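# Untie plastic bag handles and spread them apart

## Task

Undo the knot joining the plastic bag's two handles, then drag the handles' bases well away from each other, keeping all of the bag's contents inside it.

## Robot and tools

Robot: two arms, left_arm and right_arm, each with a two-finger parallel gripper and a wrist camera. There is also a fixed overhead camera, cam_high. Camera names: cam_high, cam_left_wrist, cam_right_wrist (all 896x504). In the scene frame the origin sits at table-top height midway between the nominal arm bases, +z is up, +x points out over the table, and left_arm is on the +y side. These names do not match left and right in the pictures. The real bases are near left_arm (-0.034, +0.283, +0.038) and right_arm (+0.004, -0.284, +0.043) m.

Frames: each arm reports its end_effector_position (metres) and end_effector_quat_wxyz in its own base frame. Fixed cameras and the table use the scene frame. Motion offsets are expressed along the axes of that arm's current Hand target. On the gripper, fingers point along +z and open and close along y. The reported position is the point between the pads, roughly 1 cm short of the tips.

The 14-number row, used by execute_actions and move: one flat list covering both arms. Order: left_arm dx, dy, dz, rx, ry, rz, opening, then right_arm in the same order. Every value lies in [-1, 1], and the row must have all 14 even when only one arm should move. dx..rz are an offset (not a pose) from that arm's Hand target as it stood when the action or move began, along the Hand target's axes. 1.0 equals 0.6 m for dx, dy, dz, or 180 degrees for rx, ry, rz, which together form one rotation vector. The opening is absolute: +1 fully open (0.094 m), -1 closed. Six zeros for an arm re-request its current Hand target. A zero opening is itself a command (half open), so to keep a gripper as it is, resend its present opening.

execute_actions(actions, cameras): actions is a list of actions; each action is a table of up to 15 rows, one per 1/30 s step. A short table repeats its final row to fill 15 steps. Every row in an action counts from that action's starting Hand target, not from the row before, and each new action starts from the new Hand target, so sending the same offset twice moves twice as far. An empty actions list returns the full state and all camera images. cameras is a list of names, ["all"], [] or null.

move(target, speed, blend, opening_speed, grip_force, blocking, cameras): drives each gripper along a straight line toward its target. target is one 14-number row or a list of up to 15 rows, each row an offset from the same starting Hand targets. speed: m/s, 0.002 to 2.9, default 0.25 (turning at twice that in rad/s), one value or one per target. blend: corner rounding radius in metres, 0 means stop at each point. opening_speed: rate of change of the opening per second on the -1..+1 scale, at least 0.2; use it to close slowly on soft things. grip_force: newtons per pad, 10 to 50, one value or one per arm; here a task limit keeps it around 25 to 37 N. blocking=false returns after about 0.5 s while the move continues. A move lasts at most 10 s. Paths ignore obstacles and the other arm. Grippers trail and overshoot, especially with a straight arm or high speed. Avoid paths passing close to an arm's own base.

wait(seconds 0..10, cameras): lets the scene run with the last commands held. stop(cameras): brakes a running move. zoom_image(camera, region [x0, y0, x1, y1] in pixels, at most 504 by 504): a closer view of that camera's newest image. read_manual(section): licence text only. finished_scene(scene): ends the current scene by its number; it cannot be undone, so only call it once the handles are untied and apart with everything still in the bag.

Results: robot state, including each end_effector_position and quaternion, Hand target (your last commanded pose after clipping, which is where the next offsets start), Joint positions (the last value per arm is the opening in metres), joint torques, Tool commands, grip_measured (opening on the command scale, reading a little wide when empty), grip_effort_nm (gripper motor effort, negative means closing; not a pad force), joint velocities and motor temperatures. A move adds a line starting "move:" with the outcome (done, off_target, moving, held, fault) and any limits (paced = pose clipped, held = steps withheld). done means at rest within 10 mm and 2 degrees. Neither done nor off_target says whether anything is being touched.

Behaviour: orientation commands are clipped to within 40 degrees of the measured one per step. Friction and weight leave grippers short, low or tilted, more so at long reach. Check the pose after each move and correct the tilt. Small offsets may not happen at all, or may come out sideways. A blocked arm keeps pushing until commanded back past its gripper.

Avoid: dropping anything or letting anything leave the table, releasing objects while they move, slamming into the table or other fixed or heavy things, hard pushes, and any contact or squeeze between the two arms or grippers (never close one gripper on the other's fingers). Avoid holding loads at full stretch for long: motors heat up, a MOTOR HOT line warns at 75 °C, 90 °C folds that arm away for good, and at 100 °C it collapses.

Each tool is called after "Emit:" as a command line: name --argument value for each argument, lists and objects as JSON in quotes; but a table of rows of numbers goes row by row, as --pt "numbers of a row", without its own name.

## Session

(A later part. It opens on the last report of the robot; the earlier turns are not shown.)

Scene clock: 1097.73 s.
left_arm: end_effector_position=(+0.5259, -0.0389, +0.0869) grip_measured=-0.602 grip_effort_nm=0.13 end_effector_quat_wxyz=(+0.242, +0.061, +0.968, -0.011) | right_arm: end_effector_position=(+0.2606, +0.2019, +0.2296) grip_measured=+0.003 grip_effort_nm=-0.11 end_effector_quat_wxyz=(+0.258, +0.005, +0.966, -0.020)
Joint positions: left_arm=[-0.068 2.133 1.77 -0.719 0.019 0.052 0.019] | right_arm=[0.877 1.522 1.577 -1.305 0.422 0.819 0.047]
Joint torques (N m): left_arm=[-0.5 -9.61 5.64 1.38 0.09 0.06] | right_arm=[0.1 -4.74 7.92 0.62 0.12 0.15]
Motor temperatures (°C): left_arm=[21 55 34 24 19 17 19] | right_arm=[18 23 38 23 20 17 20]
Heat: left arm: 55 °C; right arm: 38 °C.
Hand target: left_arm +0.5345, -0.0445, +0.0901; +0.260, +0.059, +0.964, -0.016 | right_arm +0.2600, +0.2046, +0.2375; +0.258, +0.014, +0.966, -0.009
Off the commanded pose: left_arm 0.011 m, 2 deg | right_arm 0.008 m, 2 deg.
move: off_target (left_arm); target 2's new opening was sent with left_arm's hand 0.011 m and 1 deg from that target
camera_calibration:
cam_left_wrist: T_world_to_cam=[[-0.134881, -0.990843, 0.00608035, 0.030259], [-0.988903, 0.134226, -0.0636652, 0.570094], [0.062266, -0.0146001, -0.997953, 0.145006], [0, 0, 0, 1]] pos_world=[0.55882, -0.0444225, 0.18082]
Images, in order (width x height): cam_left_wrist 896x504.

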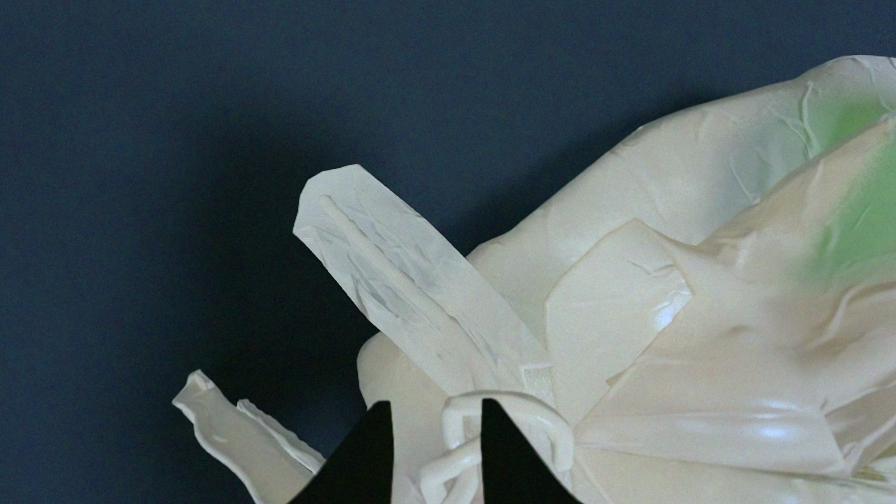

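Emit:
move --pt "0 0 0.018 0 0 0 -0.6 0 0 0 0 0 0 0" --pt "0 0 0.018 0 0 0 -1 0 0 0 0 0 0 0" --speed 0.08 --opening_speed 0.5 --cameras '["cam_left_wrist"]'

Emit:
zoom_image --camera "cam_left_wrist" --region '[300, 220, 600, 504]'

Scene clock: 1109.17 s.
left_arm: end_effector_position=(+0.5297, -0.0408, +0.0761) grip_measured=-0.994 grip_effort_nm=-0.31 end_effector_quat_wxyz=(+0.239, +0.061, +0.969, -0.012) | right_arm: end_effector_position=(+0.2606, +0.2019, +0.2296) grip_measured=+0.003 grip_effort_nm=-0.11 end_effector_quat_wxyz=(+0.258, +0.005, +0.966, -0.020)
Joint positions: left_arm=[-0.071 2.159 1.77 -0.698 0.019 0.051 0] | right_arm=[0.877 1.522 1.577 -1.305 0.422 0.819 0.047]
Joint torques (N m): left_arm=[-0.54 -9.57 6.11 1.37 0.09 0.06] | right_arm=[0.06 -4.85 7.88 0.64 0.1 0.19]
Heat: left arm: 53 °C; right arm: 38 °C.
Hand target: left_arm +0.5399, -0.0451, +0.0807; +0.260, +0.059, +0.964, -0.016 | right_arm +0.2600, +0.2046, +0.2375; +0.258, +0.014, +0.966, -0.009
Off the commanded pose: left_arm 0.012 m, 3 deg | right_arm 0.008 m, 2 deg.
move: off_target (left_arm); target 2's new opening was sent with left_arm's hand 0.013 m and 3 deg from that target
camera_calibration:
cam_left_wrist: T_world_to_cam=[[-0.136579, -0.990604, 0.00710357, 0.0298045], [-0.98895, 0.135927, -0.05918, 0.57316], [0.0576584, -0.0151078, -0.998222, 0.136455], [0, 0, 0, 1]] pos_world=[0.563029, -0.0463218, 0.16992]
Images, in order (width x height): cam_left_wrist 896x504.

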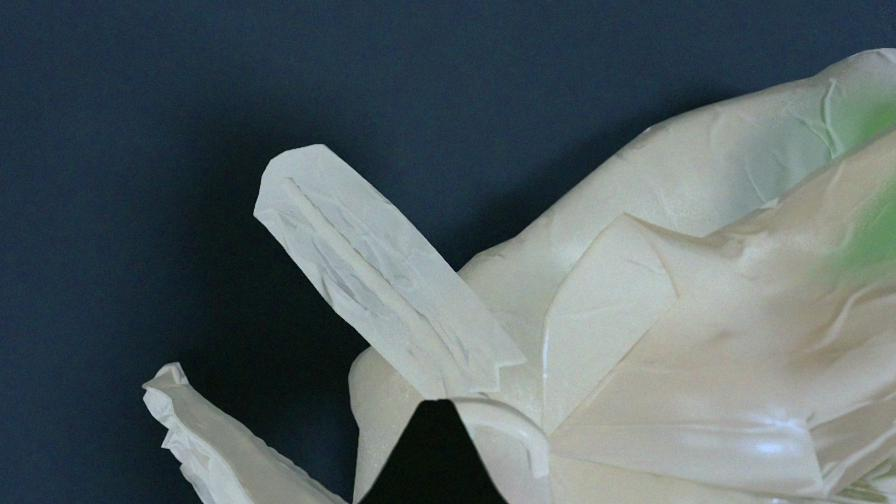

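Scaled by 1.680 from the camera's 896x504 image, which has a finer 1280x720 frame.

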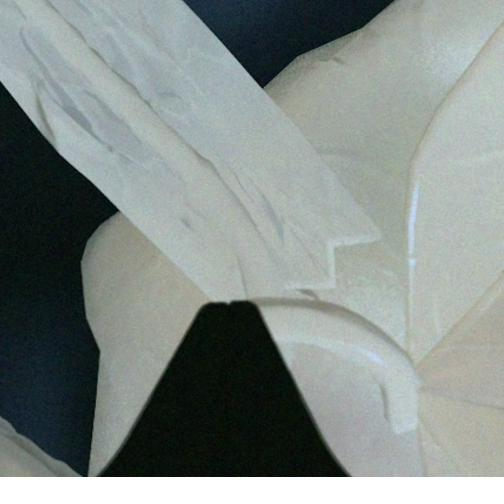

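Emit:
move --pt "-0.01 0.002 -0.02 0 0 0 -0.6 0 0 0 0 0 0 0" --pt "-0.01 0.002 -0.02 0 0 0 -0.6 0 0 0 0 0 0 0" --pt "0.006 0.002 0.03 0 0 0 -0.6 0 0 0 0 0 0 0" --speed 0.08 --cameras '["cam_left_wrist"]'

Emit:
zoom_image --camera "cam_left_wrist" --region '[300, 220, 600, 504]'

Scene clock: 1120.90 s.
left_arm: end_effector_position=(+0.5380, -0.0414, +0.0617) grip_measured=-0.602 grip_effort_nm=0.13 end_effector_quat_wxyz=(+0.243, +0.061, +0.968, -0.012) | right_arm: end_effector_position=(+0.2606, +0.2019, +0.2296) grip_measured=+0.003 grip_effort_nm=-0.11 end_effector_quat_wxyz=(+0.258, +0.005, +0.966, -0.020)
Joint positions: left_arm=[-0.071 2.197 1.77 -0.652 0.019 0.051 0.019] | right_arm=[0.877 1.522 1.577 -1.305 0.422 0.819 0.047]
Joint torques (N m): left_arm=[-0.39 -9.94 5.31 1.38 0.1 0.08] | right_arm=[0.14 -5 7.92 0.59 0.11 0.15]
Heat: left arm: 51 °C; right arm: 38 °C.
Hand target: left_arm +0.5459, -0.0446, +0.0634; +0.260, +0.059, +0.964, -0.016 | right_arm +0.2600, +0.2046, +0.2375; +0.258, +0.014, +0.966, -0.009
Off the commanded pose: left_arm 0.009 m, 2 deg | right_arm 0.008 m, 2 deg.
move: done
camera_calibration:
cam_left_wrist: T_world_to_cam=[[-0.136668, -0.990595, 0.00655745, 0.0305832], [-0.988465, 0.135932, -0.0667728, 0.580798], [0.0652534, -0.0156075, -0.997747, 0.117402], [0, 0, 0, 1]] pos_world=[0.570618, -0.046821, 0.155719]
Images, in order (width x height): cam_left_wrist 896x504.

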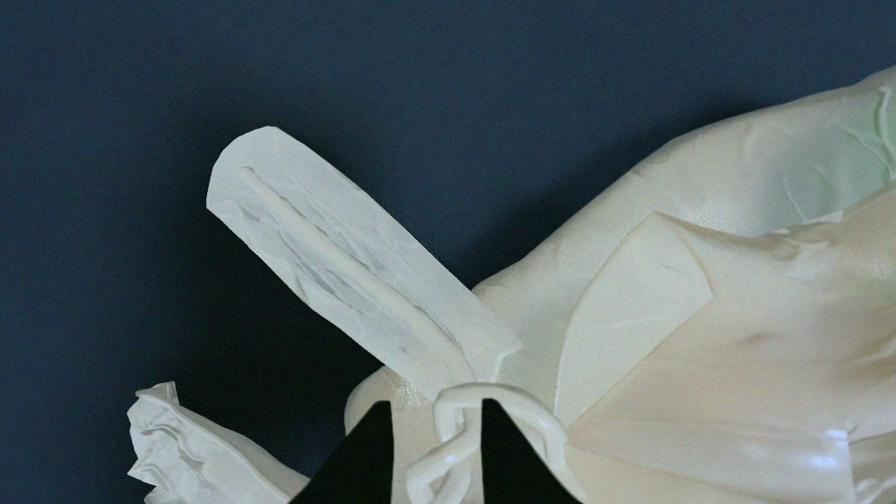

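Scaled by 1.680 from the camera's 896x504 image, which has a finer 1280x720 frame.

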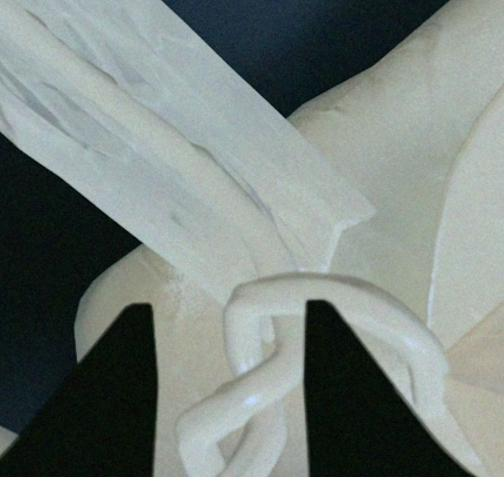

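Emit:
move --target '[0.004,0.001,0.008,0,0,0,-1,0,0,0,0,0,0,0]' --opening_speed 0.5 --cameras '["cam_left_wrist"]'

Emit:
zoom_image --camera "cam_left_wrist" --region '[300, 220, 600, 504]'

Scene clock: 1130.40 s.
left_arm: end_effector_position=(+0.5387, -0.0423, +0.0594) grip_measured=-0.994 grip_effort_nm=-0.31 end_effector_quat_wxyz=(+0.246, +0.062, +0.967, -0.012) | right_arm: end_effector_position=(+0.2606, +0.2019, +0.2296) grip_measured=+0.003 grip_effort_nm=-0.11 end_effector_quat_wxyz=(+0.258, +0.005, +0.966, -0.020)
Joint positions: left_arm=[-0.072 2.197 1.758 -0.634 0.019 0.051 0] | right_arm=[0.877 1.522 1.577 -1.305 0.422 0.819 0.047]
Joint torques (N m): left_arm=[-0.29 -9.47 5.37 1.39 0.1 0.09] | right_arm=[0.21 -4.77 7.84 0.62 0.07 0.12]
Motor temperatures (°C): left_arm=[21 49 33 26 19 17 19] | right_arm=[18 23 38 23 20 17 20]
Heat: left arm: 49 °C; right arm: 38 °C.
Hand target: left_arm +0.5463, -0.0441, +0.0580; +0.260, +0.059, +0.964, -0.016 | right_arm +0.2600, +0.2046, +0.2375; +0.258, +0.014, +0.966, -0.009
Off the commanded pose: left_arm 0.008 m, 2 deg | right_arm 0.008 m, 2 deg.
move: done
camera_calibration:
cam_left_wrist: T_world_to_cam=[[-0.138143, -0.990393, 0.00621905, 0.0306229], [-0.987839, 0.13733, -0.0728958, 0.581522], [0.0713414, -0.0162135, -0.99732, 0.111717], [0, 0, 0, 1]] pos_world=[0.570711, -0.0477201, 0.153617]
Images, in order (width x height): cam_left_wrist 896x504.

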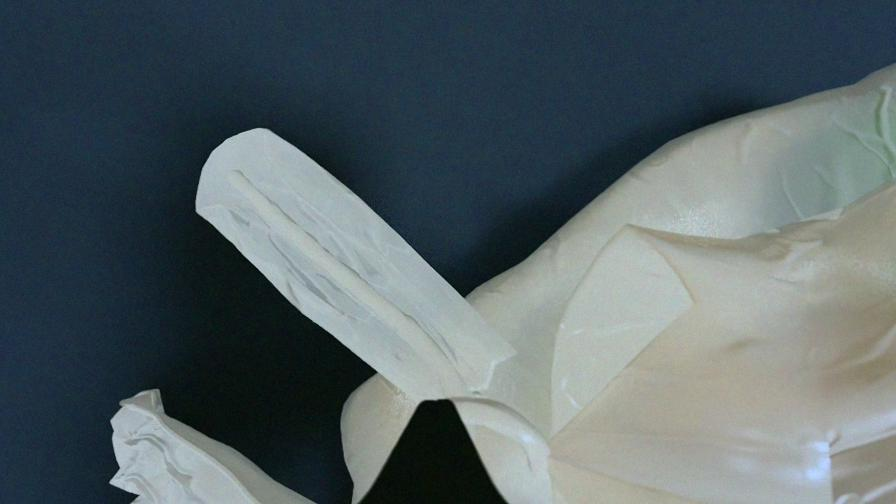

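Scaled by 1.680 from the camera's 896x504 image, which has a finer 1280x720 frame.

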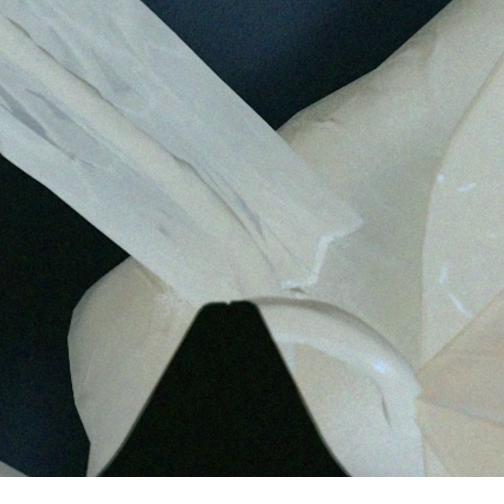

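Emit:
move --pt "-0.02 0.002 -0.035 0 0 0 -1 0 0 0 0 0 0 0" --pt "-0.02 0.002 -0.035 0 0 0 -0.6 0 0 0 0 0 0 0" --speed 0.08 --cameras '["cam_left_wrist","cam_high"]'

Emit:
zoom_image --camera "cam_left_wrist" --region '[350, 320, 534, 504]'

Emit:
zoom_image --camera "cam_high" --region '[420, 105, 560, 275]'

Scene clock: 1186.97 s.
left_arm: end_effector_position=(+0.5408, -0.0383, +0.0654) grip_measured=-0.602 grip_effort_nm=0.13 end_effector_quat_wxyz=(+0.248, +0.058, +0.967, -0.011) | right_arm: end_effector_position=(+0.2606, +0.2019, +0.2296) grip_measured=+0.003 grip_effort_nm=-0.11 end_effector_quat_wxyz=(+0.258, +0.005, +0.966, -0.020)
Joint positions: left_arm=[-0.064 2.197 1.781 -0.653 0.019 0.051 0.019] | right_arm=[0.877 1.522 1.577 -1.305 0.422 0.819 0.047]
Joint torques (N m): left_arm=[-0.09 -10.97 8.91 0.82 0.11 0.11] | right_arm=[0.1 -4.7 8.02 0.59 0.1 0.17]
Heat: left arm: 47 °C; right arm: 39 °C.
Hand target: left_arm +0.5463, -0.0429, +0.0822; +0.260, +0.059, +0.964, -0.016 | right_arm +0.2600, +0.2046, +0.2375; +0.258, +0.014, +0.966, -0.009
Off the commanded pose: left_arm 0.018 m, 2 deg | right_arm 0.008 m, 2 deg.
move: off_target (left_arm); target 2's new opening was sent with left_arm's hand 0.017 m and 2 deg from that target
camera_calibration:
cam_left_wrist: T_world_to_cam=[[-0.13064, -0.991412, 0.00593107, 0.030808], [-0.988627, 0.129819, -0.0759138, 0.583853], [0.0744919, -0.015781, -0.997097, 0.116014], [0, 0, 0, 1]] pos_world=[0.572595, -0.0434207, 0.159817]
Images, in order (width x height): cam_high 896x504, cam_left_wrist 896x504.

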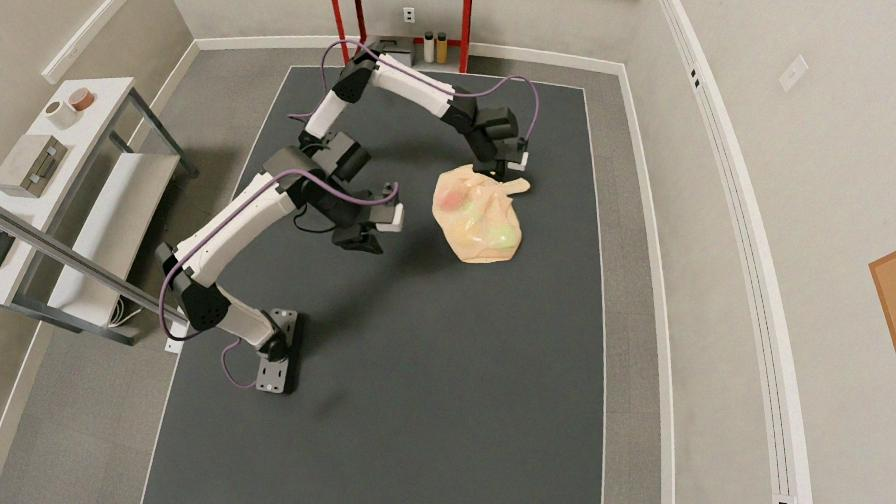

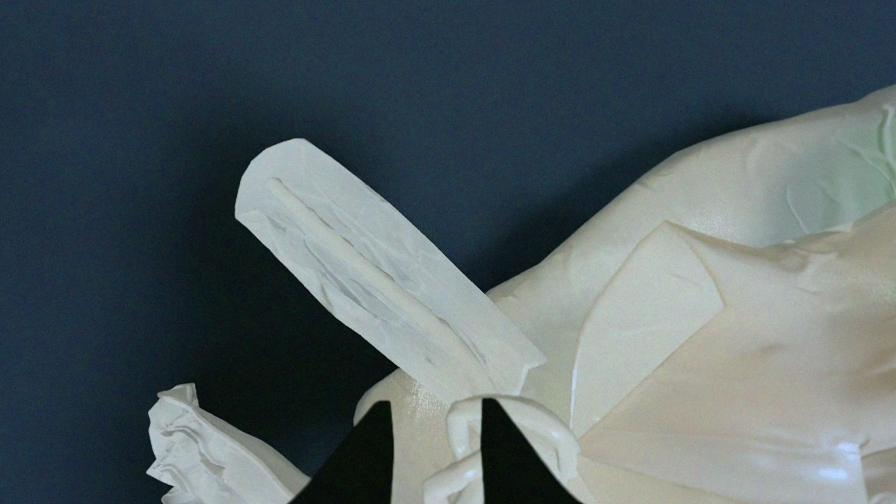

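Scaled by 2.739 from the camera's 896x504 image, which has a finer 1280x720 frame.

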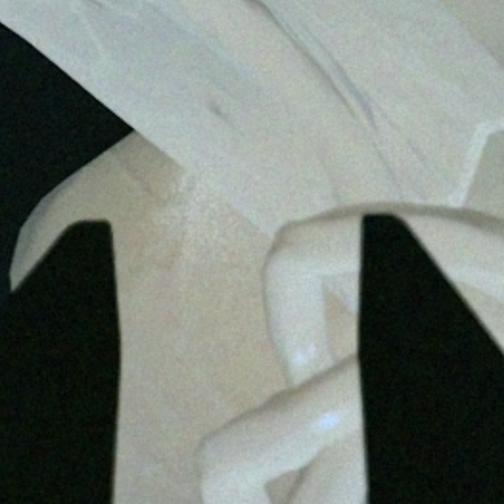

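Scaled by 2.965 from the camera's 896x504 image, which has a finer 1280x720 frame.

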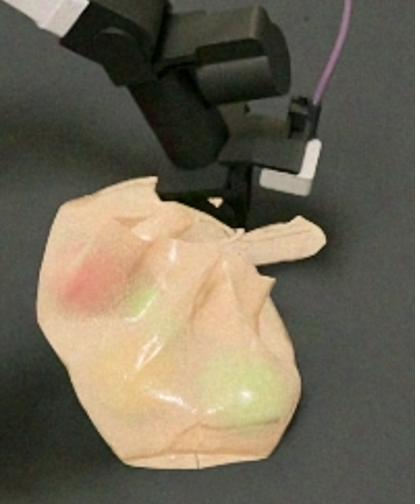

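Emit:
move --pt "0.0207 -0.003 0.046 0 0 0 -0.6 0 0 0 0 0 0 0" --pt "0.0207 -0.003 0.046 0 0 0 -1 0 0 0 0 0 0 0" --speed 0.08 --opening_speed 0.6 --cameras '["cam_left_wrist"]'

Emit:
zoom_image --camera "cam_left_wrist" --region '[350, 320, 534, 504]'

Scene clock: 1198.77 s.
left_arm: end_effector_position=(+0.5410, -0.0391, +0.0496) grip_measured=-0.994 grip_effort_nm=-0.31 end_effector_quat_wxyz=(+0.242, +0.059, +0.968, -0.011) | right_arm: end_effector_position=(+0.2606, +0.2019, +0.2296) grip_measured=+0.003 grip_effort_nm=-0.11 end_effector_quat_wxyz=(+0.258, +0.005, +0.966, -0.020)
Joint positions: left_arm=[-0.066 2.22 1.759 -0.62 0.019 0.051 0] | right_arm=[0.877 1.522 1.577 -1.305 0.422 0.819 0.047]
Joint torques (N m): left_arm=[-0.42 -10.06 5.56 1.37 0.1 0.08] | right_arm=[0.1 -4.83 7.99 0.67 0.11 0.14]
Heat: left arm: 47 °C; right arm: 39 °C.
Hand target: left_arm +0.5492, -0.0450, +0.0521; +0.260, +0.059, +0.964, -0.016 | right_arm +0.2600, +0.2046, +0.2375; +0.258, +0.014, +0.966, -0.009
Off the commanded pose: left_arm 0.010 m, 2 deg | right_arm 0.008 m, 2 deg.
move: done; target 2's new opening was sent with left_arm's hand 0.011 m and 2 deg from that target
camera_calibration:
cam_left_wrist: T_world_to_cam=[[-0.132031, -0.991223, 0.00664686, 0.0307754], [-0.989191, 0.131323, -0.0652312, 0.582807], [0.0637858, -0.0151875, -0.997848, 0.105934], [0, 0, 0, 1]] pos_world=[0.573814, -0.0444216, 0.143519]
Images, in order (width x height): cam_left_wrist 896x504.

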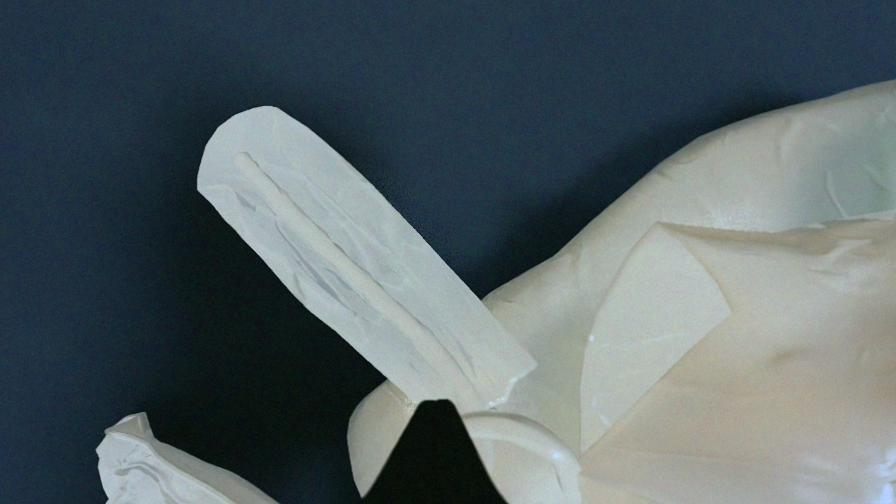

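Scaled by 2.739 from the camera's 896x504 image, which has a finer 1280x720 frame.

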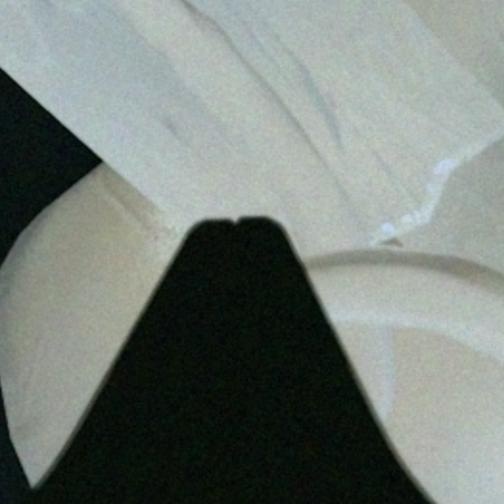

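Emit:
move --pt "-0.07 0 -0.14 0 0 0 -0.2 0 0 0 0 0 0 0" --speed 0.15 --cameras '["cam_left_wrist"]'

Emit:
zoom_image --camera "cam_left_wrist" --region '[260, 250, 580, 504]'

Scene clock: 1212.33 s.
left_arm: end_effector_position=(+0.5410, -0.0391, +0.1075) grip_measured=-0.202 grip_effort_nm=0.13 end_effector_quat_wxyz=(+0.228, +0.059, +0.972, -0.011) | right_arm: end_effector_position=(+0.2606, +0.2019, +0.2296) grip_measured=+0.003 grip_effort_nm=-0.11 end_effector_quat_wxyz=(+0.258, +0.005, +0.966, -0.020)
Joint positions: left_arm=[-0.066 2.222 2.006 -0.894 0.019 0.051 0.037] | right_arm=[0.877 1.522 1.577 -1.305 0.422 0.819 0.047]
Joint torques (N m): left_arm=[-0.36 -14.28 8.72 0.77 0.1 0.08] | right_arm=[0.17 -4.82 7.9 0.61 0.08 0.14]
Heat: left arm: 50 °C; right arm: 39 °C.
Hand target: left_arm +0.5432, -0.0444, +0.1458; +0.260, +0.059, +0.964, -0.016 | right_arm +0.2600, +0.2046, +0.2375; +0.258, +0.014, +0.966, -0.009
Off the commanded pose: left_arm 0.039 m, 4 deg | right_arm 0.008 m, 2 deg.
move: off_target (left_arm)
camera_calibration:
cam_left_wrist: T_world_to_cam=[[-0.131826, -0.991236, 0.00859097, 0.0300367], [-0.990662, 0.131435, -0.0362413, 0.584204], [0.0347946, -0.0132883, -0.999306, 0.179634], [0, 0, 0, 1]] pos_world=[0.576458, -0.0446245, 0.200423]
Images, in order (width x height): cam_left_wrist 896x504.

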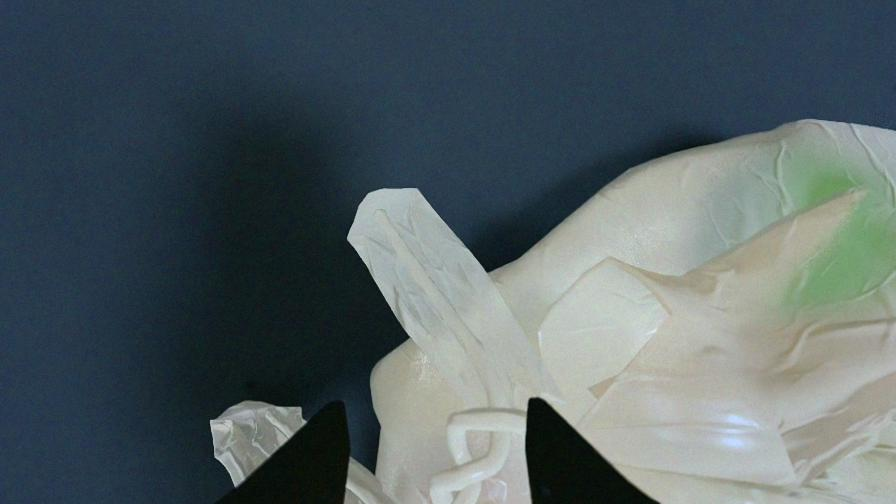

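Scaled by 1.575 from the camera's 896x504 image, which has a finer 1280x720 frame.

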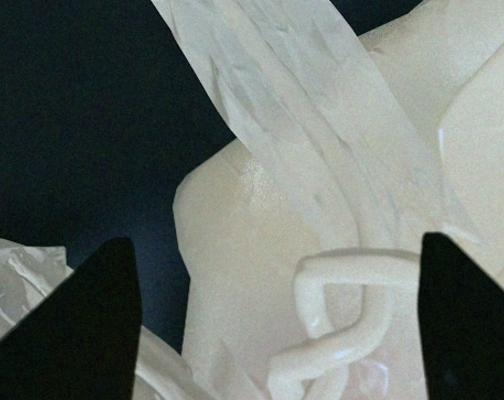

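Emit:
move --pt "-0.0255 -0.0155 -0.05 0 0 0 -0.7 0 0 0 0 0 0 0" --pt "0.0055 -0.0155 0.02 0 0 0 -0.7 0 0 0 0 0 0 0" --speed 0.15 --cameras '["cam_left_wrist"]'

Emit:
zoom_image --camera "cam_left_wrist" --region '[300, 220, 600, 504]'

Scene clock: 1237.80 s.
left_arm: end_effector_position=(+0.5369, -0.0505, +0.1087) grip_measured=-0.698 grip_effort_nm=-0.12 end_effector_quat_wxyz=(+0.221, +0.062, +0.973, -0.015) | right_arm: end_effector_position=(+0.2606, +0.2019, +0.2296) grip_measured=+0.003 grip_effort_nm=-0.11 end_effector_quat_wxyz=(+0.258, +0.005, +0.966, -0.020)
Joint positions: left_arm=[-0.088 2.222 2.017 -0.919 0.019 0.036 0.014] | right_arm=[0.877 1.522 1.577 -1.305 0.422 0.819 0.047]
Joint torques (N m): left_arm=[-0.27 -13.5 5.53 1.32 -0.01 0.06] | right_arm=[0.1 -4.79 7.9 0.62 0.12 0.17]
Motor temperatures (°C): left_arm=[21 58 36 24 19 17 19] | right_arm=[18 23 39 23 20 17 20]
Heat: left arm: 58 °C; right arm: 39 °C.
Hand target: left_arm +0.5453, -0.0540, +0.1338; +0.260, +0.059, +0.964, -0.016 | right_arm +0.2600, +0.2046, +0.2375; +0.258, +0.014, +0.966, -0.009
Off the commanded pose: left_arm 0.027 m, 5 deg | right_arm 0.008 m, 2 deg.
move: off_target (left_arm)
camera_calibration:
cam_left_wrist: T_world_to_cam=[[-0.139284, -0.990121, 0.0161455, 0.0214936], [-0.99005, 0.138907, -0.0225089, 0.580249], [0.0200438, -0.01912, -0.999616, 0.188475], [0, 0, 0, 1]] pos_world=[0.573691, -0.0557158, 0.201116]
Images, in order (width x height): cam_left_wrist 896x504.

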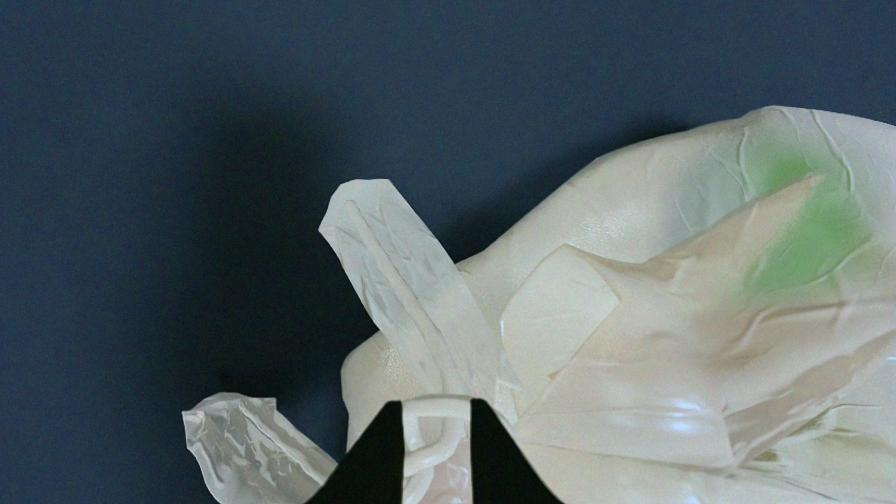

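Scaled by 1.680 from the camera's 896x504 image, which has a finer 1280x720 frame.

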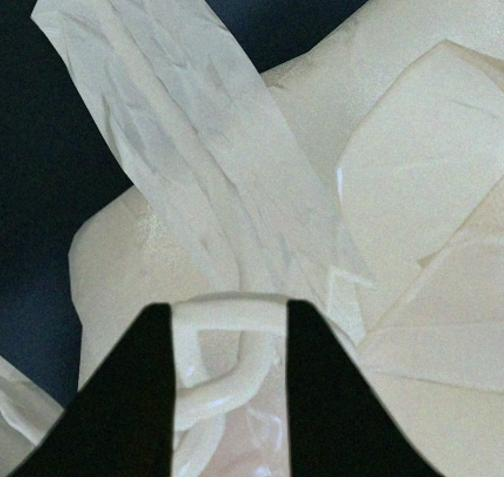

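Emit:
move --pt "-0.042 -0.0047 -0.072 0 0 0 -0.77 0 0 0 0 0 0 0" --pt "0.021 -0.0047 0.0438 0 0 0 -0.77 0 0 0 0 0 0 0" --speed 0.12 --cameras '["cam_left_wrist"]'

Emit:
zoom_image --camera "cam_left_wrist" --region '[300, 220, 600, 504]'

Scene clock: 1255.27 s.
left_arm: end_effector_position=(+0.5380, -0.0514, +0.0824) grip_measured=-0.768 grip_effort_nm=-0.13 end_effector_quat_wxyz=(+0.223, +0.061, +0.973, -0.016) | right_arm: end_effector_position=(+0.2606, +0.2019, +0.2296) grip_measured=+0.003 grip_effort_nm=-0.11 end_effector_quat_wxyz=(+0.258, +0.005, +0.966, -0.020)
Joint positions: left_arm=[-0.089 2.225 1.916 -0.81 0.019 0.031 0.011] | right_arm=[0.877 1.522 1.577 -1.305 0.422 0.819 0.047]
Joint torques (N m): left_arm=[-0.57 -13.19 5.5 1.33 -0.05 0.06] | right_arm=[0.14 -4.78 7.94 0.65 0.11 0.17]
Motor temperatures (°C): left_arm=[21 59 35 25 19 17 19] | right_arm=[18 23 39 23 20 17 20]
Heat: left arm: 59 °C; right arm: 39 °C.
Hand target: left_arm +0.5473, -0.0570, +0.1047; +0.260, +0.059, +0.964, -0.016 | right_arm +0.2600, +0.2046, +0.2375; +0.258, +0.014, +0.966, -0.009
Off the commanded pose: left_arm 0.025 m, 4 deg | right_arm 0.008 m, 2 deg.
move: off_target (left_arm)
camera_calibration:
cam_left_wrist: T_world_to_cam=[[-0.136704, -0.990449, 0.0179681, 0.0196148], [-0.99031, 0.136192, -0.0271678, 0.581338], [0.0244612, -0.021508, -0.999469, 0.159656], [0, 0, 0, 1]] pos_world=[0.574481, -0.0563121, 0.175012]
Images, in order (width x height): cam_left_wrist 896x504.

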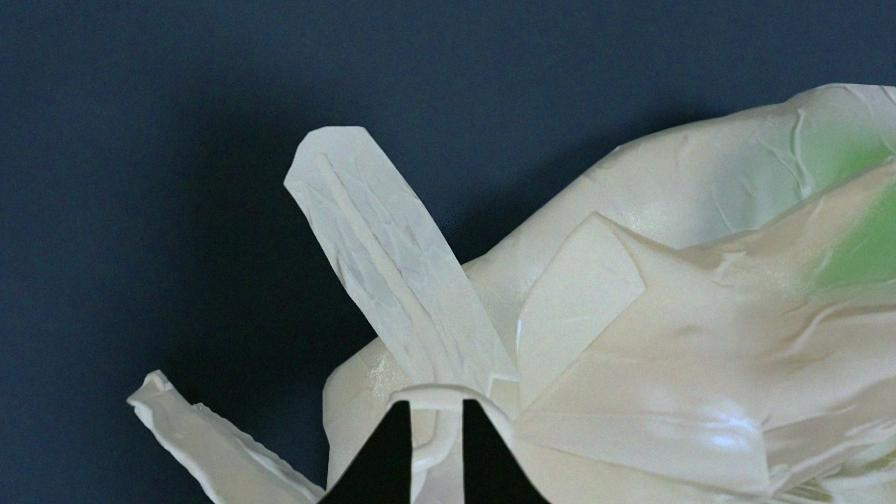

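Scaled by 1.680 from the camera's 896x504 image, which has a finer 1280x720 frame.

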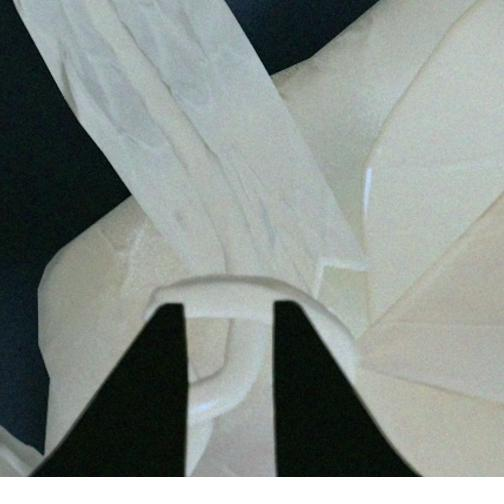

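Emit:
move --target '[0,-0.002,0.006,0,0,0,-1,0,0,0,0,0,0,0]' --opening_speed 0.5 --cameras '["cam_left_wrist"]'

Emit:
zoom_image --camera "cam_left_wrist" --region '[300, 220, 600, 504]'

Scene clock: 1261.73 s.
left_arm: end_effector_position=(+0.5396, -0.0532, +0.0832) grip_measured=-0.994 grip_effort_nm=-0.31 end_effector_quat_wxyz=(+0.227, +0.061, +0.972, -0.017) | right_arm: end_effector_position=(+0.2606, +0.2019, +0.2296) grip_measured=+0.003 grip_effort_nm=-0.11 end_effector_quat_wxyz=(+0.258, +0.005, +0.966, -0.020)
Joint positions: left_arm=[-0.092 2.225 1.916 -0.802 0.019 0.028 0] | right_arm=[0.877 1.522 1.577 -1.305 0.422 0.819 0.047]
Joint torques (N m): left_arm=[-0.68 -12.51 5.67 1.33 -0.06 0.06] | right_arm=[0.14 -4.86 7.9 0.61 0.07 0.13]
Motor temperatures (°C): left_arm=[21 57 35 25 19 17 19] | right_arm=[18 23 39 23 20 17 20]
Heat: left arm: 57 °C; right arm: 39 °C.
Hand target: left_arm +0.5489, -0.0584, +0.1016; +0.260, +0.059, +0.964, -0.016 | right_arm +0.2600, +0.2046, +0.2375; +0.258, +0.014, +0.966, -0.009
Off the commanded pose: left_arm 0.021 m, 4 deg | right_arm 0.008 m, 2 deg.
move: off_target (left_arm)
camera_calibration:
cam_left_wrist: T_world_to_cam=[[-0.137201, -0.990362, 0.0189264, 0.0182438], [-0.990031, 0.136491, -0.034775, 0.583563], [0.0318566, -0.0235089, -0.999216, 0.156284], [0, 0, 0, 1]] pos_world=[0.57527, -0.0579091, 0.17611]
Images, in order (width x height): cam_left_wrist 896x504.

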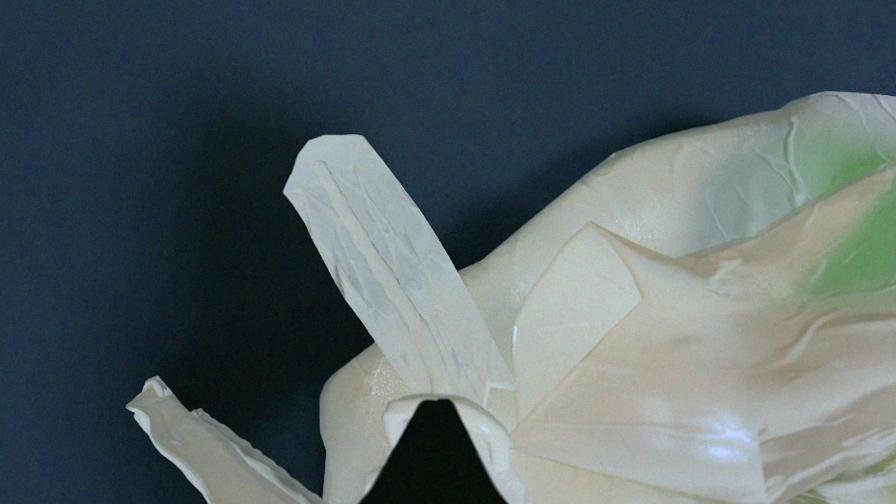

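Scaled by 1.680 from the camera's 896x504 image, which has a finer 1280x720 frame.

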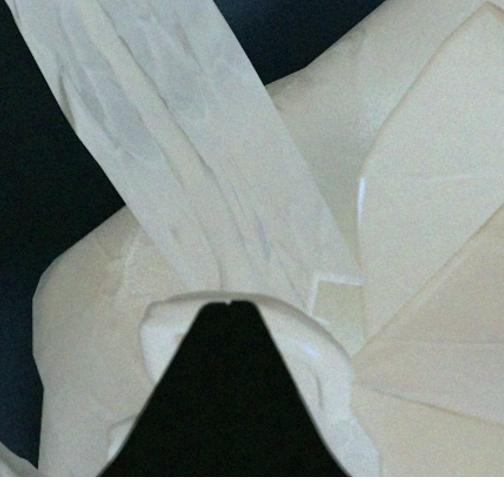

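Emit:
move --target '[-0.1265,0.06,0.1023,0,0,0,-1,0,0,0,0,0,0,0]' --speed 0.06 --cameras '["cam_left_wrist","cam_high"]'

Emit:
zoom_image --camera "cam_left_wrist" --region '[300, 220, 600, 504]'

Emit:
zoom_image --camera "cam_high" --region '[420, 105, 560, 275]'

Scene clock: 1277.83 s.
left_arm: end_effector_position=(+0.6425, -0.0325, +0.0729) grip_measured=-0.994 grip_effort_nm=-0.31 end_effector_quat_wxyz=(+0.285, +0.053, +0.957, -0.008) | right_arm: end_effector_position=(+0.2606, +0.2019, +0.2296) grip_measured=+0.003 grip_effort_nm=-0.11 end_effector_quat_wxyz=(+0.258, +0.005, +0.966, -0.020)
Joint positions: left_arm=[-0.045 2.774 2.825 -1.045 0.022 0.06 0] | right_arm=[0.877 1.522 1.577 -1.305 0.422 0.819 0.047]
Joint torques (N m): left_arm=[0.44 -12.45 9.01 1.13 0.23 0.23] | right_arm=[0.05 -4.89 7.86 0.67 0.13 0.19]
Motor temperatures (°C): left_arm=[21 55 34 25 19 17 19] | right_arm=[18 23 39 23 20 17 20]
Heat: left arm: 55 °C; right arm: 39 °C.
Hand target: left_arm +0.6491, -0.0345, +0.0868; +0.260, +0.059, +0.964, -0.016 | right_arm +0.2600, +0.2046, +0.2375; +0.258, +0.014, +0.966, -0.009
Off the commanded pose: left_arm 0.015 m, 3 deg | right_arm 0.008 m, 2 deg.
elbow stopped short (left arm): the move would have taken joint 3 (elbow) straighter than the controller allows.
move: off_target (left_arm)
camera_calibration:
cam_left_wrist: T_world_to_cam=[[-0.120377, -0.992727, -0.00158532, 0.0436078], [-0.981173, 0.119219, -0.151941, 0.684599], [0.151025, -0.0167348, -0.988388, 0.0661813], [0, 0, 0, 1]] pos_world=[0.666965, -0.0372192, 0.169501]
Images, in order (width x height): cam_high 896x504, cam_left_wrist 896x504.

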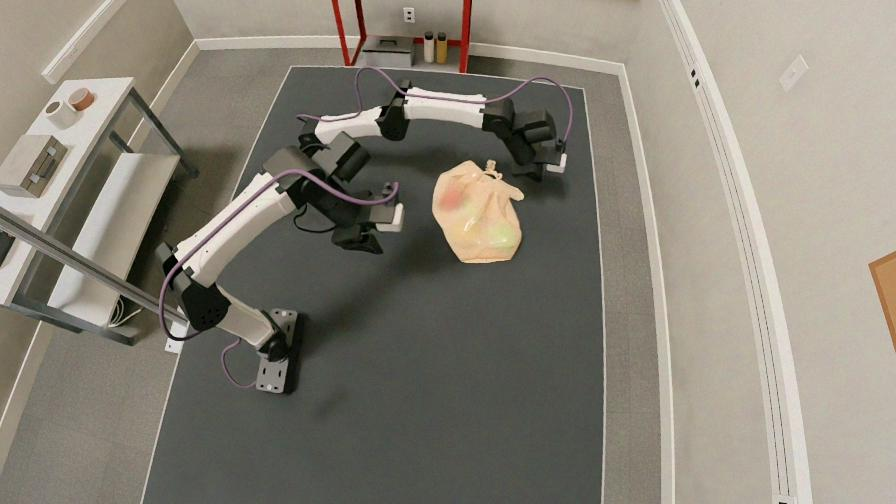

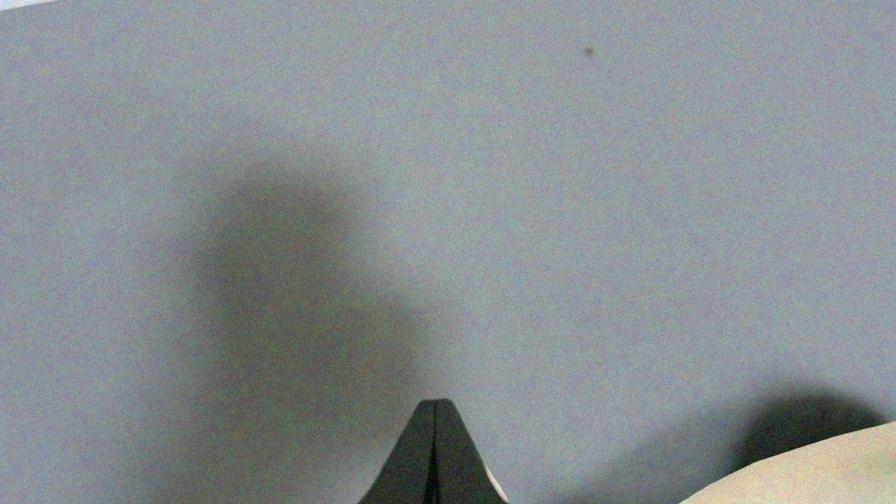

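Scaled by 1.680 from the camera's 896x504 image, which has a finer 1280x720 frame.

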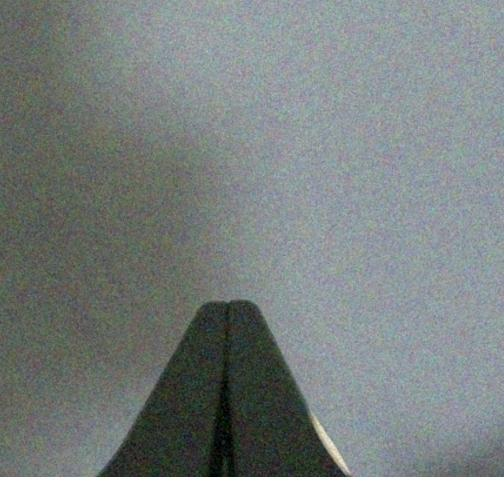

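Scaled by 2.965 from the camera's 896x504 image, which has a finer 1280x720 frame.

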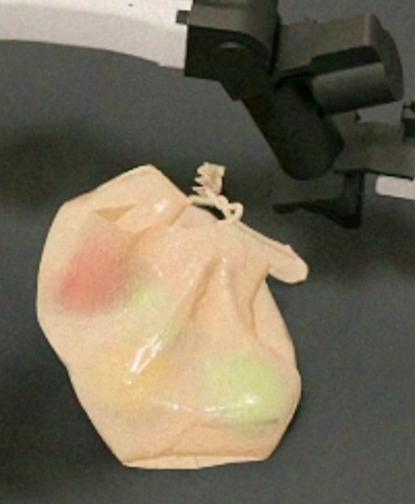

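Emit:
move --pt "0.02 0 -0.115 0 0 0 -0.5 0 0 0 0 0 0 0" --pt "0.1078 -0.0445 -0.2517 0 0 0 -0.5 0 0 0 0 0 0 0" --blend '[0.03,0]' --cameras '["cam_left_wrist"]'

Emit:
zoom_image --camera "cam_left_wrist" --region '[300, 220, 600, 504]'

Scene clock: 1288.27 s.
left_arm: end_effector_position=(+0.5092, -0.0449, +0.1559) grip_measured=-0.502 grip_effort_nm=0.13 end_effector_quat_wxyz=(+0.217, +0.065, +0.974, -0.015) | right_arm: end_effector_position=(+0.2606, +0.2019, +0.2296) grip_measured=+0.003 grip_effort_nm=-0.11 end_effector_quat_wxyz=(+0.258, +0.005, +0.966, -0.020)
Joint positions: left_arm=[-0.08 2.118 2.043 -1.058 0.024 0.048 0.023] | right_arm=[0.877 1.522 1.577 -1.305 0.422 0.819 0.047]
Joint torques (N m): left_arm=[-0.06 -13.72 5.27 1.3 0.02 0.06] | right_arm=[0.1 -4.72 7.87 0.63 0.12 0.14]
Motor temperatures (°C): left_arm=[21 57 35 25 19 17 19] | right_arm=[18 23 39 23 20 17 20]
Heat: left arm: 57 °C; right arm: 39 °C.
Hand target: left_arm +0.5149, -0.0450, +0.1847; +0.260, +0.059, +0.964, -0.016 | right_arm +0.2600, +0.2046, +0.2375; +0.258, +0.014, +0.966, -0.009
Off the commanded pose: left_arm 0.029 m, 5 deg | right_arm 0.008 m, 2 deg.
move: off_target (left_arm)
camera_calibration:
cam_left_wrist: T_world_to_cam=[[-0.144428, -0.989393, 0.0155581, 0.0251321], [-0.989453, 0.144225, -0.0134953, 0.551679], [0.0111083, -0.0173431, -0.999788, 0.241116], [0, 0, 0, 1]] pos_world=[0.546812, -0.0505186, 0.248119]
Images, in order (width x height): cam_left_wrist 896x504.

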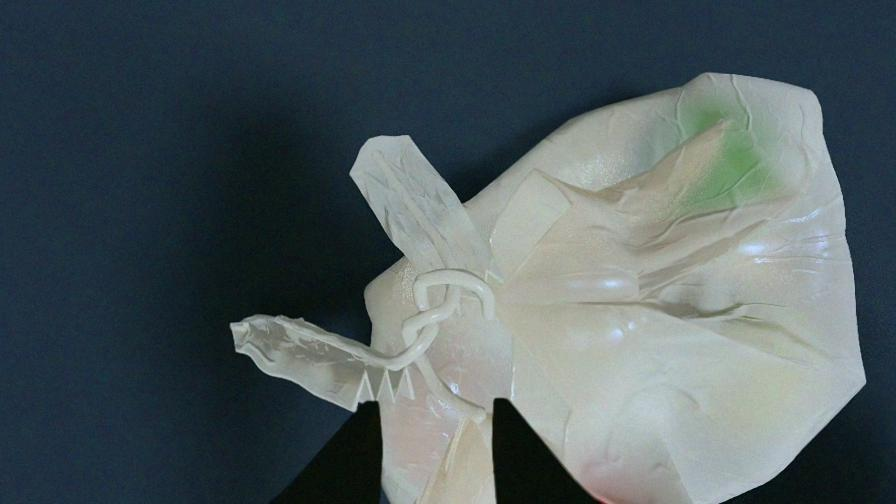

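Scaled by 1.680 from the camera's 896x504 image, which has a finer 1280x720 frame.

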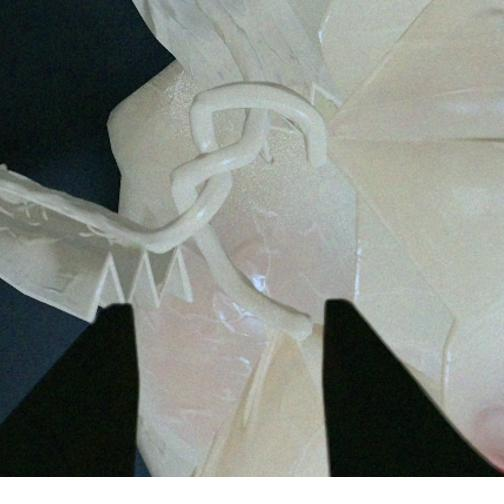

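Emit:
move --target '[0.0213,0.1372,0.0263,0.19,0,0.3264,-0.1,0,0,0,0,0,0,0]' --cameras '["cam_left_wrist"]'

Scene clock: 1341.40 s.
left_arm: end_effector_position=(+0.5206, +0.0412, +0.1560) grip_measured=-0.102 grip_effort_nm=0.12 end_effector_quat_wxyz=(+0.265, +0.558, +0.781, -0.091) | right_arm: end_effector_position=(+0.2606, +0.2019, +0.2296) grip_measured=+0.003 grip_effort_nm=-0.11 end_effector_quat_wxyz=(+0.258, +0.005, +0.966, -0.020)
Joint positions: left_arm=[0.247 2.543 2.764 -1.563 0.525 1.427 0.042] | right_arm=[0.877 1.522 1.577 -1.305 0.422 0.819 0.047]
Joint torques (N m): left_arm=[0.17 -10.62 7.72 0.39 0.63 0.22] | right_arm=[0.2 -4.9 7.84 0.62 0.11 0.15]
Motor temperatures (°C): left_arm=[21 58 34 25 19 17 19] | right_arm=[18 23 39 23 20 17 20]
Heat: left arm: 58 °C; right arm: 39 °C.
Hand target: left_arm +0.5218, +0.0371, +0.1647; +0.207, +0.588, +0.766, -0.158 | right_arm +0.2600, +0.2046, +0.2375; +0.258, +0.014, +0.966, -0.009
Off the commanded pose: left_arm 0.010 m, 11 deg | right_arm 0.008 m, 2 deg.
joint sent to its limit (left arm) — joint 4 (wrist pitch), lower limit. The joint targets are off in position and orientation.
move: off_target (left_arm)
camera_calibration:
cam_left_wrist: T_world_to_cam=[[-0.926644, -0.348178, -0.141787, 0.517338], [-0.332816, 0.935157, -0.121305, 0.192922], [0.174829, -0.0652174, -0.982436, 0.156581], [0, 0, 0, 1]] pos_world=[0.516221, 0.0099252, 0.250585]
Images, in order (width x height): cam_left_wrist 896x504.

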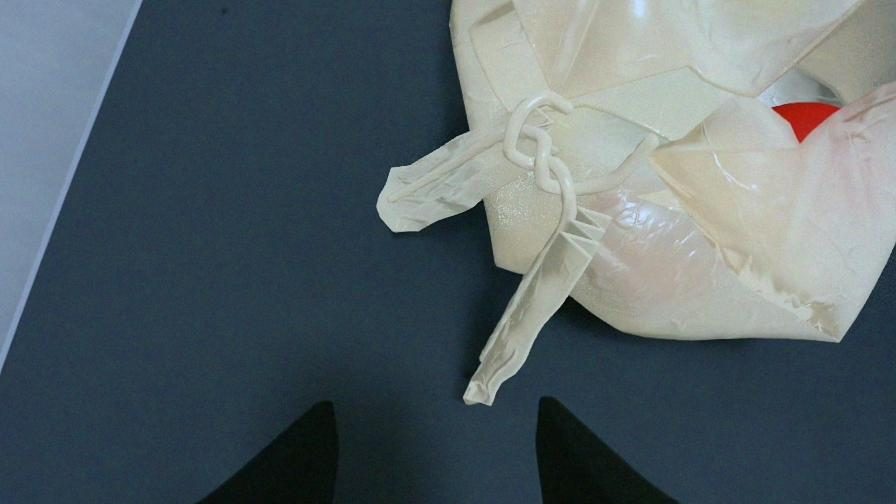

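Emit:
move --pt "0.0963 -0.004 0.2082 0 0 0 -0.1 0 0 0 0 0 0 0" --speed 0.12 --cameras '["cam_left_wrist"]'

Scene clock: 1357.70 s.
left_arm: end_effector_position=(+0.5112, +0.0229, +0.0183) grip_measured=-0.102 grip_effort_nm=0.12 end_effector_quat_wxyz=(+0.188, +0.576, +0.775, -0.180) | right_arm: end_effector_position=(+0.2606, +0.2019, +0.2296) grip_measured=+0.003 grip_effort_nm=-0.11 end_effector_quat_wxyz=(+0.258, +0.005, +0.966, -0.020)
Joint positions: left_arm=[0.216 2.699 2.523 -1.422 0.525 1.502 0.042] | right_arm=[0.877 1.522 1.577 -1.305 0.422 0.819 0.047]
Joint torques (N m): left_arm=[-0.38 -12.1 7.54 0.35 0.39 0.23] | right_arm=[0.09 -4.78 7.79 0.63 0.09 0.11]
Motor temperatures (°C): left_arm=[21 59 35 24 19 17 19] | right_arm=[18 23 39 23 20 17 20]
Heat: left arm: 59 °C; right arm: 39 °C.
Hand target: left_arm +0.5229, +0.0242, +0.0277; +0.207, +0.588, +0.766, -0.158 | right_arm +0.2600, +0.2046, +0.2375; +0.258, +0.014, +0.966, -0.009
Off the commanded pose: left_arm 0.015 m, 4 deg | right_arm 0.008 m, 2 deg.
move: off_target (left_arm)
camera_calibration:
cam_left_wrist: T_world_to_cam=[[-0.962931, -0.25915, 0.0748634, 0.495215], [-0.265751, 0.958993, -0.0985351, 0.154919], [-0.046258, -0.114778, -0.992314, 0.136067], [0, 0, 0, 1]] pos_world=[0.524322, -0.00461412, 0.113213]
Images, in order (width x height): cam_left_wrist 896x504.

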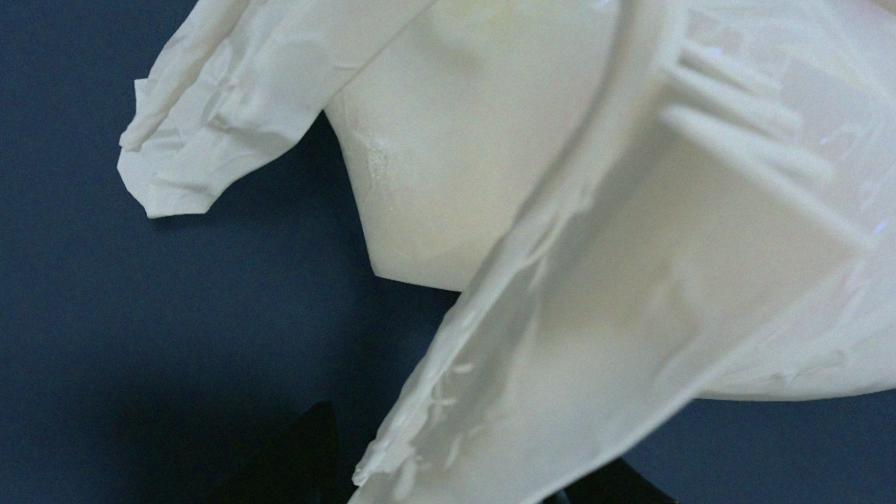

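Strip is between the fingers. Close, then lift.

Emit:
move --target '[-0.01,0.005,0.0,0,0,0,-1,0,0,0,0,0,0,0]' --opening_speed 0.6 --cameras '["cam_left_wrist"]'

Scene clock: 1363.73 s.
left_arm: end_effector_position=(+0.5236, +0.0256, +0.0251) grip_measured=-0.969 grip_effort_nm=-0.58 end_effector_quat_wxyz=(+0.204, +0.581, +0.771, -0.162) | right_arm: end_effector_position=(+0.2606, +0.2019, +0.2296) grip_measured=+0.003 grip_effort_nm=-0.11 end_effector_quat_wxyz=(+0.258, +0.005, +0.966, -0.020)
Joint positions: left_arm=[0.216 2.725 2.601 -1.425 0.525 1.502 0.001] | right_arm=[0.877 1.522 1.577 -1.305 0.422 0.819 0.047]
Joint torques (N m): left_arm=[-0.66 -11.43 7.99 0.1 0.4 0.11] | right_arm=[0.17 -4.94 7.94 0.62 0.1 0.14]
Motor temperatures (°C): left_arm=[21 59 35 23 19 17 19] | right_arm=[18 23 39 23 20 17 20]
Heat: left arm: 59 °C; right arm: 39 °C.
Hand target: left_arm +0.5272, +0.0199, +0.0307; +0.207, +0.588, +0.766, -0.158 | right_arm +0.2600, +0.2046, +0.2375; +0.258, +0.014, +0.966, -0.009
Off the commanded pose: left_arm 0.009 m, 1 deg | right_arm 0.008 m, 2 deg.
move: done
camera_calibration:
cam_left_wrist: T_world_to_cam=[[-0.965361, -0.259633, 0.0258651, 0.50985], [-0.260914, 0.96006, -0.101041, 0.153802], [0.00140158, -0.10429, -0.994546, 0.118475], [0, 0, 0, 1]] pos_world=[0.532152, -0.00292947, 0.120182]
Images, in order (width x height): cam_left_wrist 896x504.

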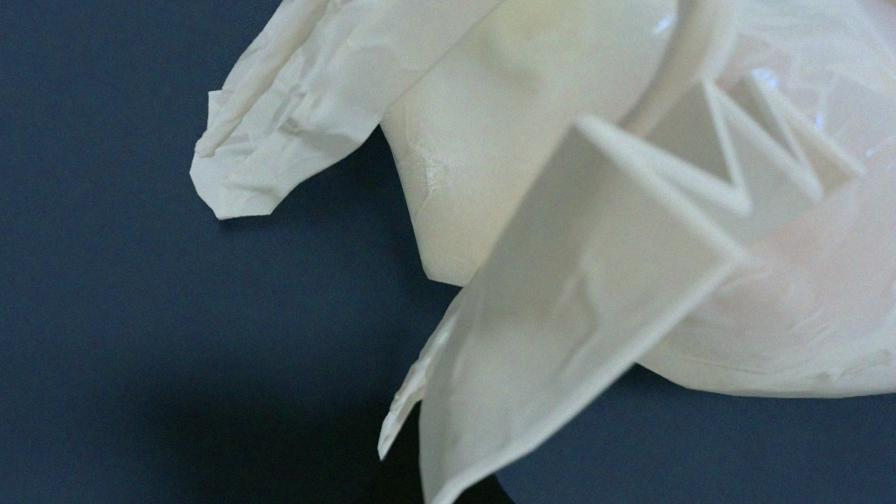

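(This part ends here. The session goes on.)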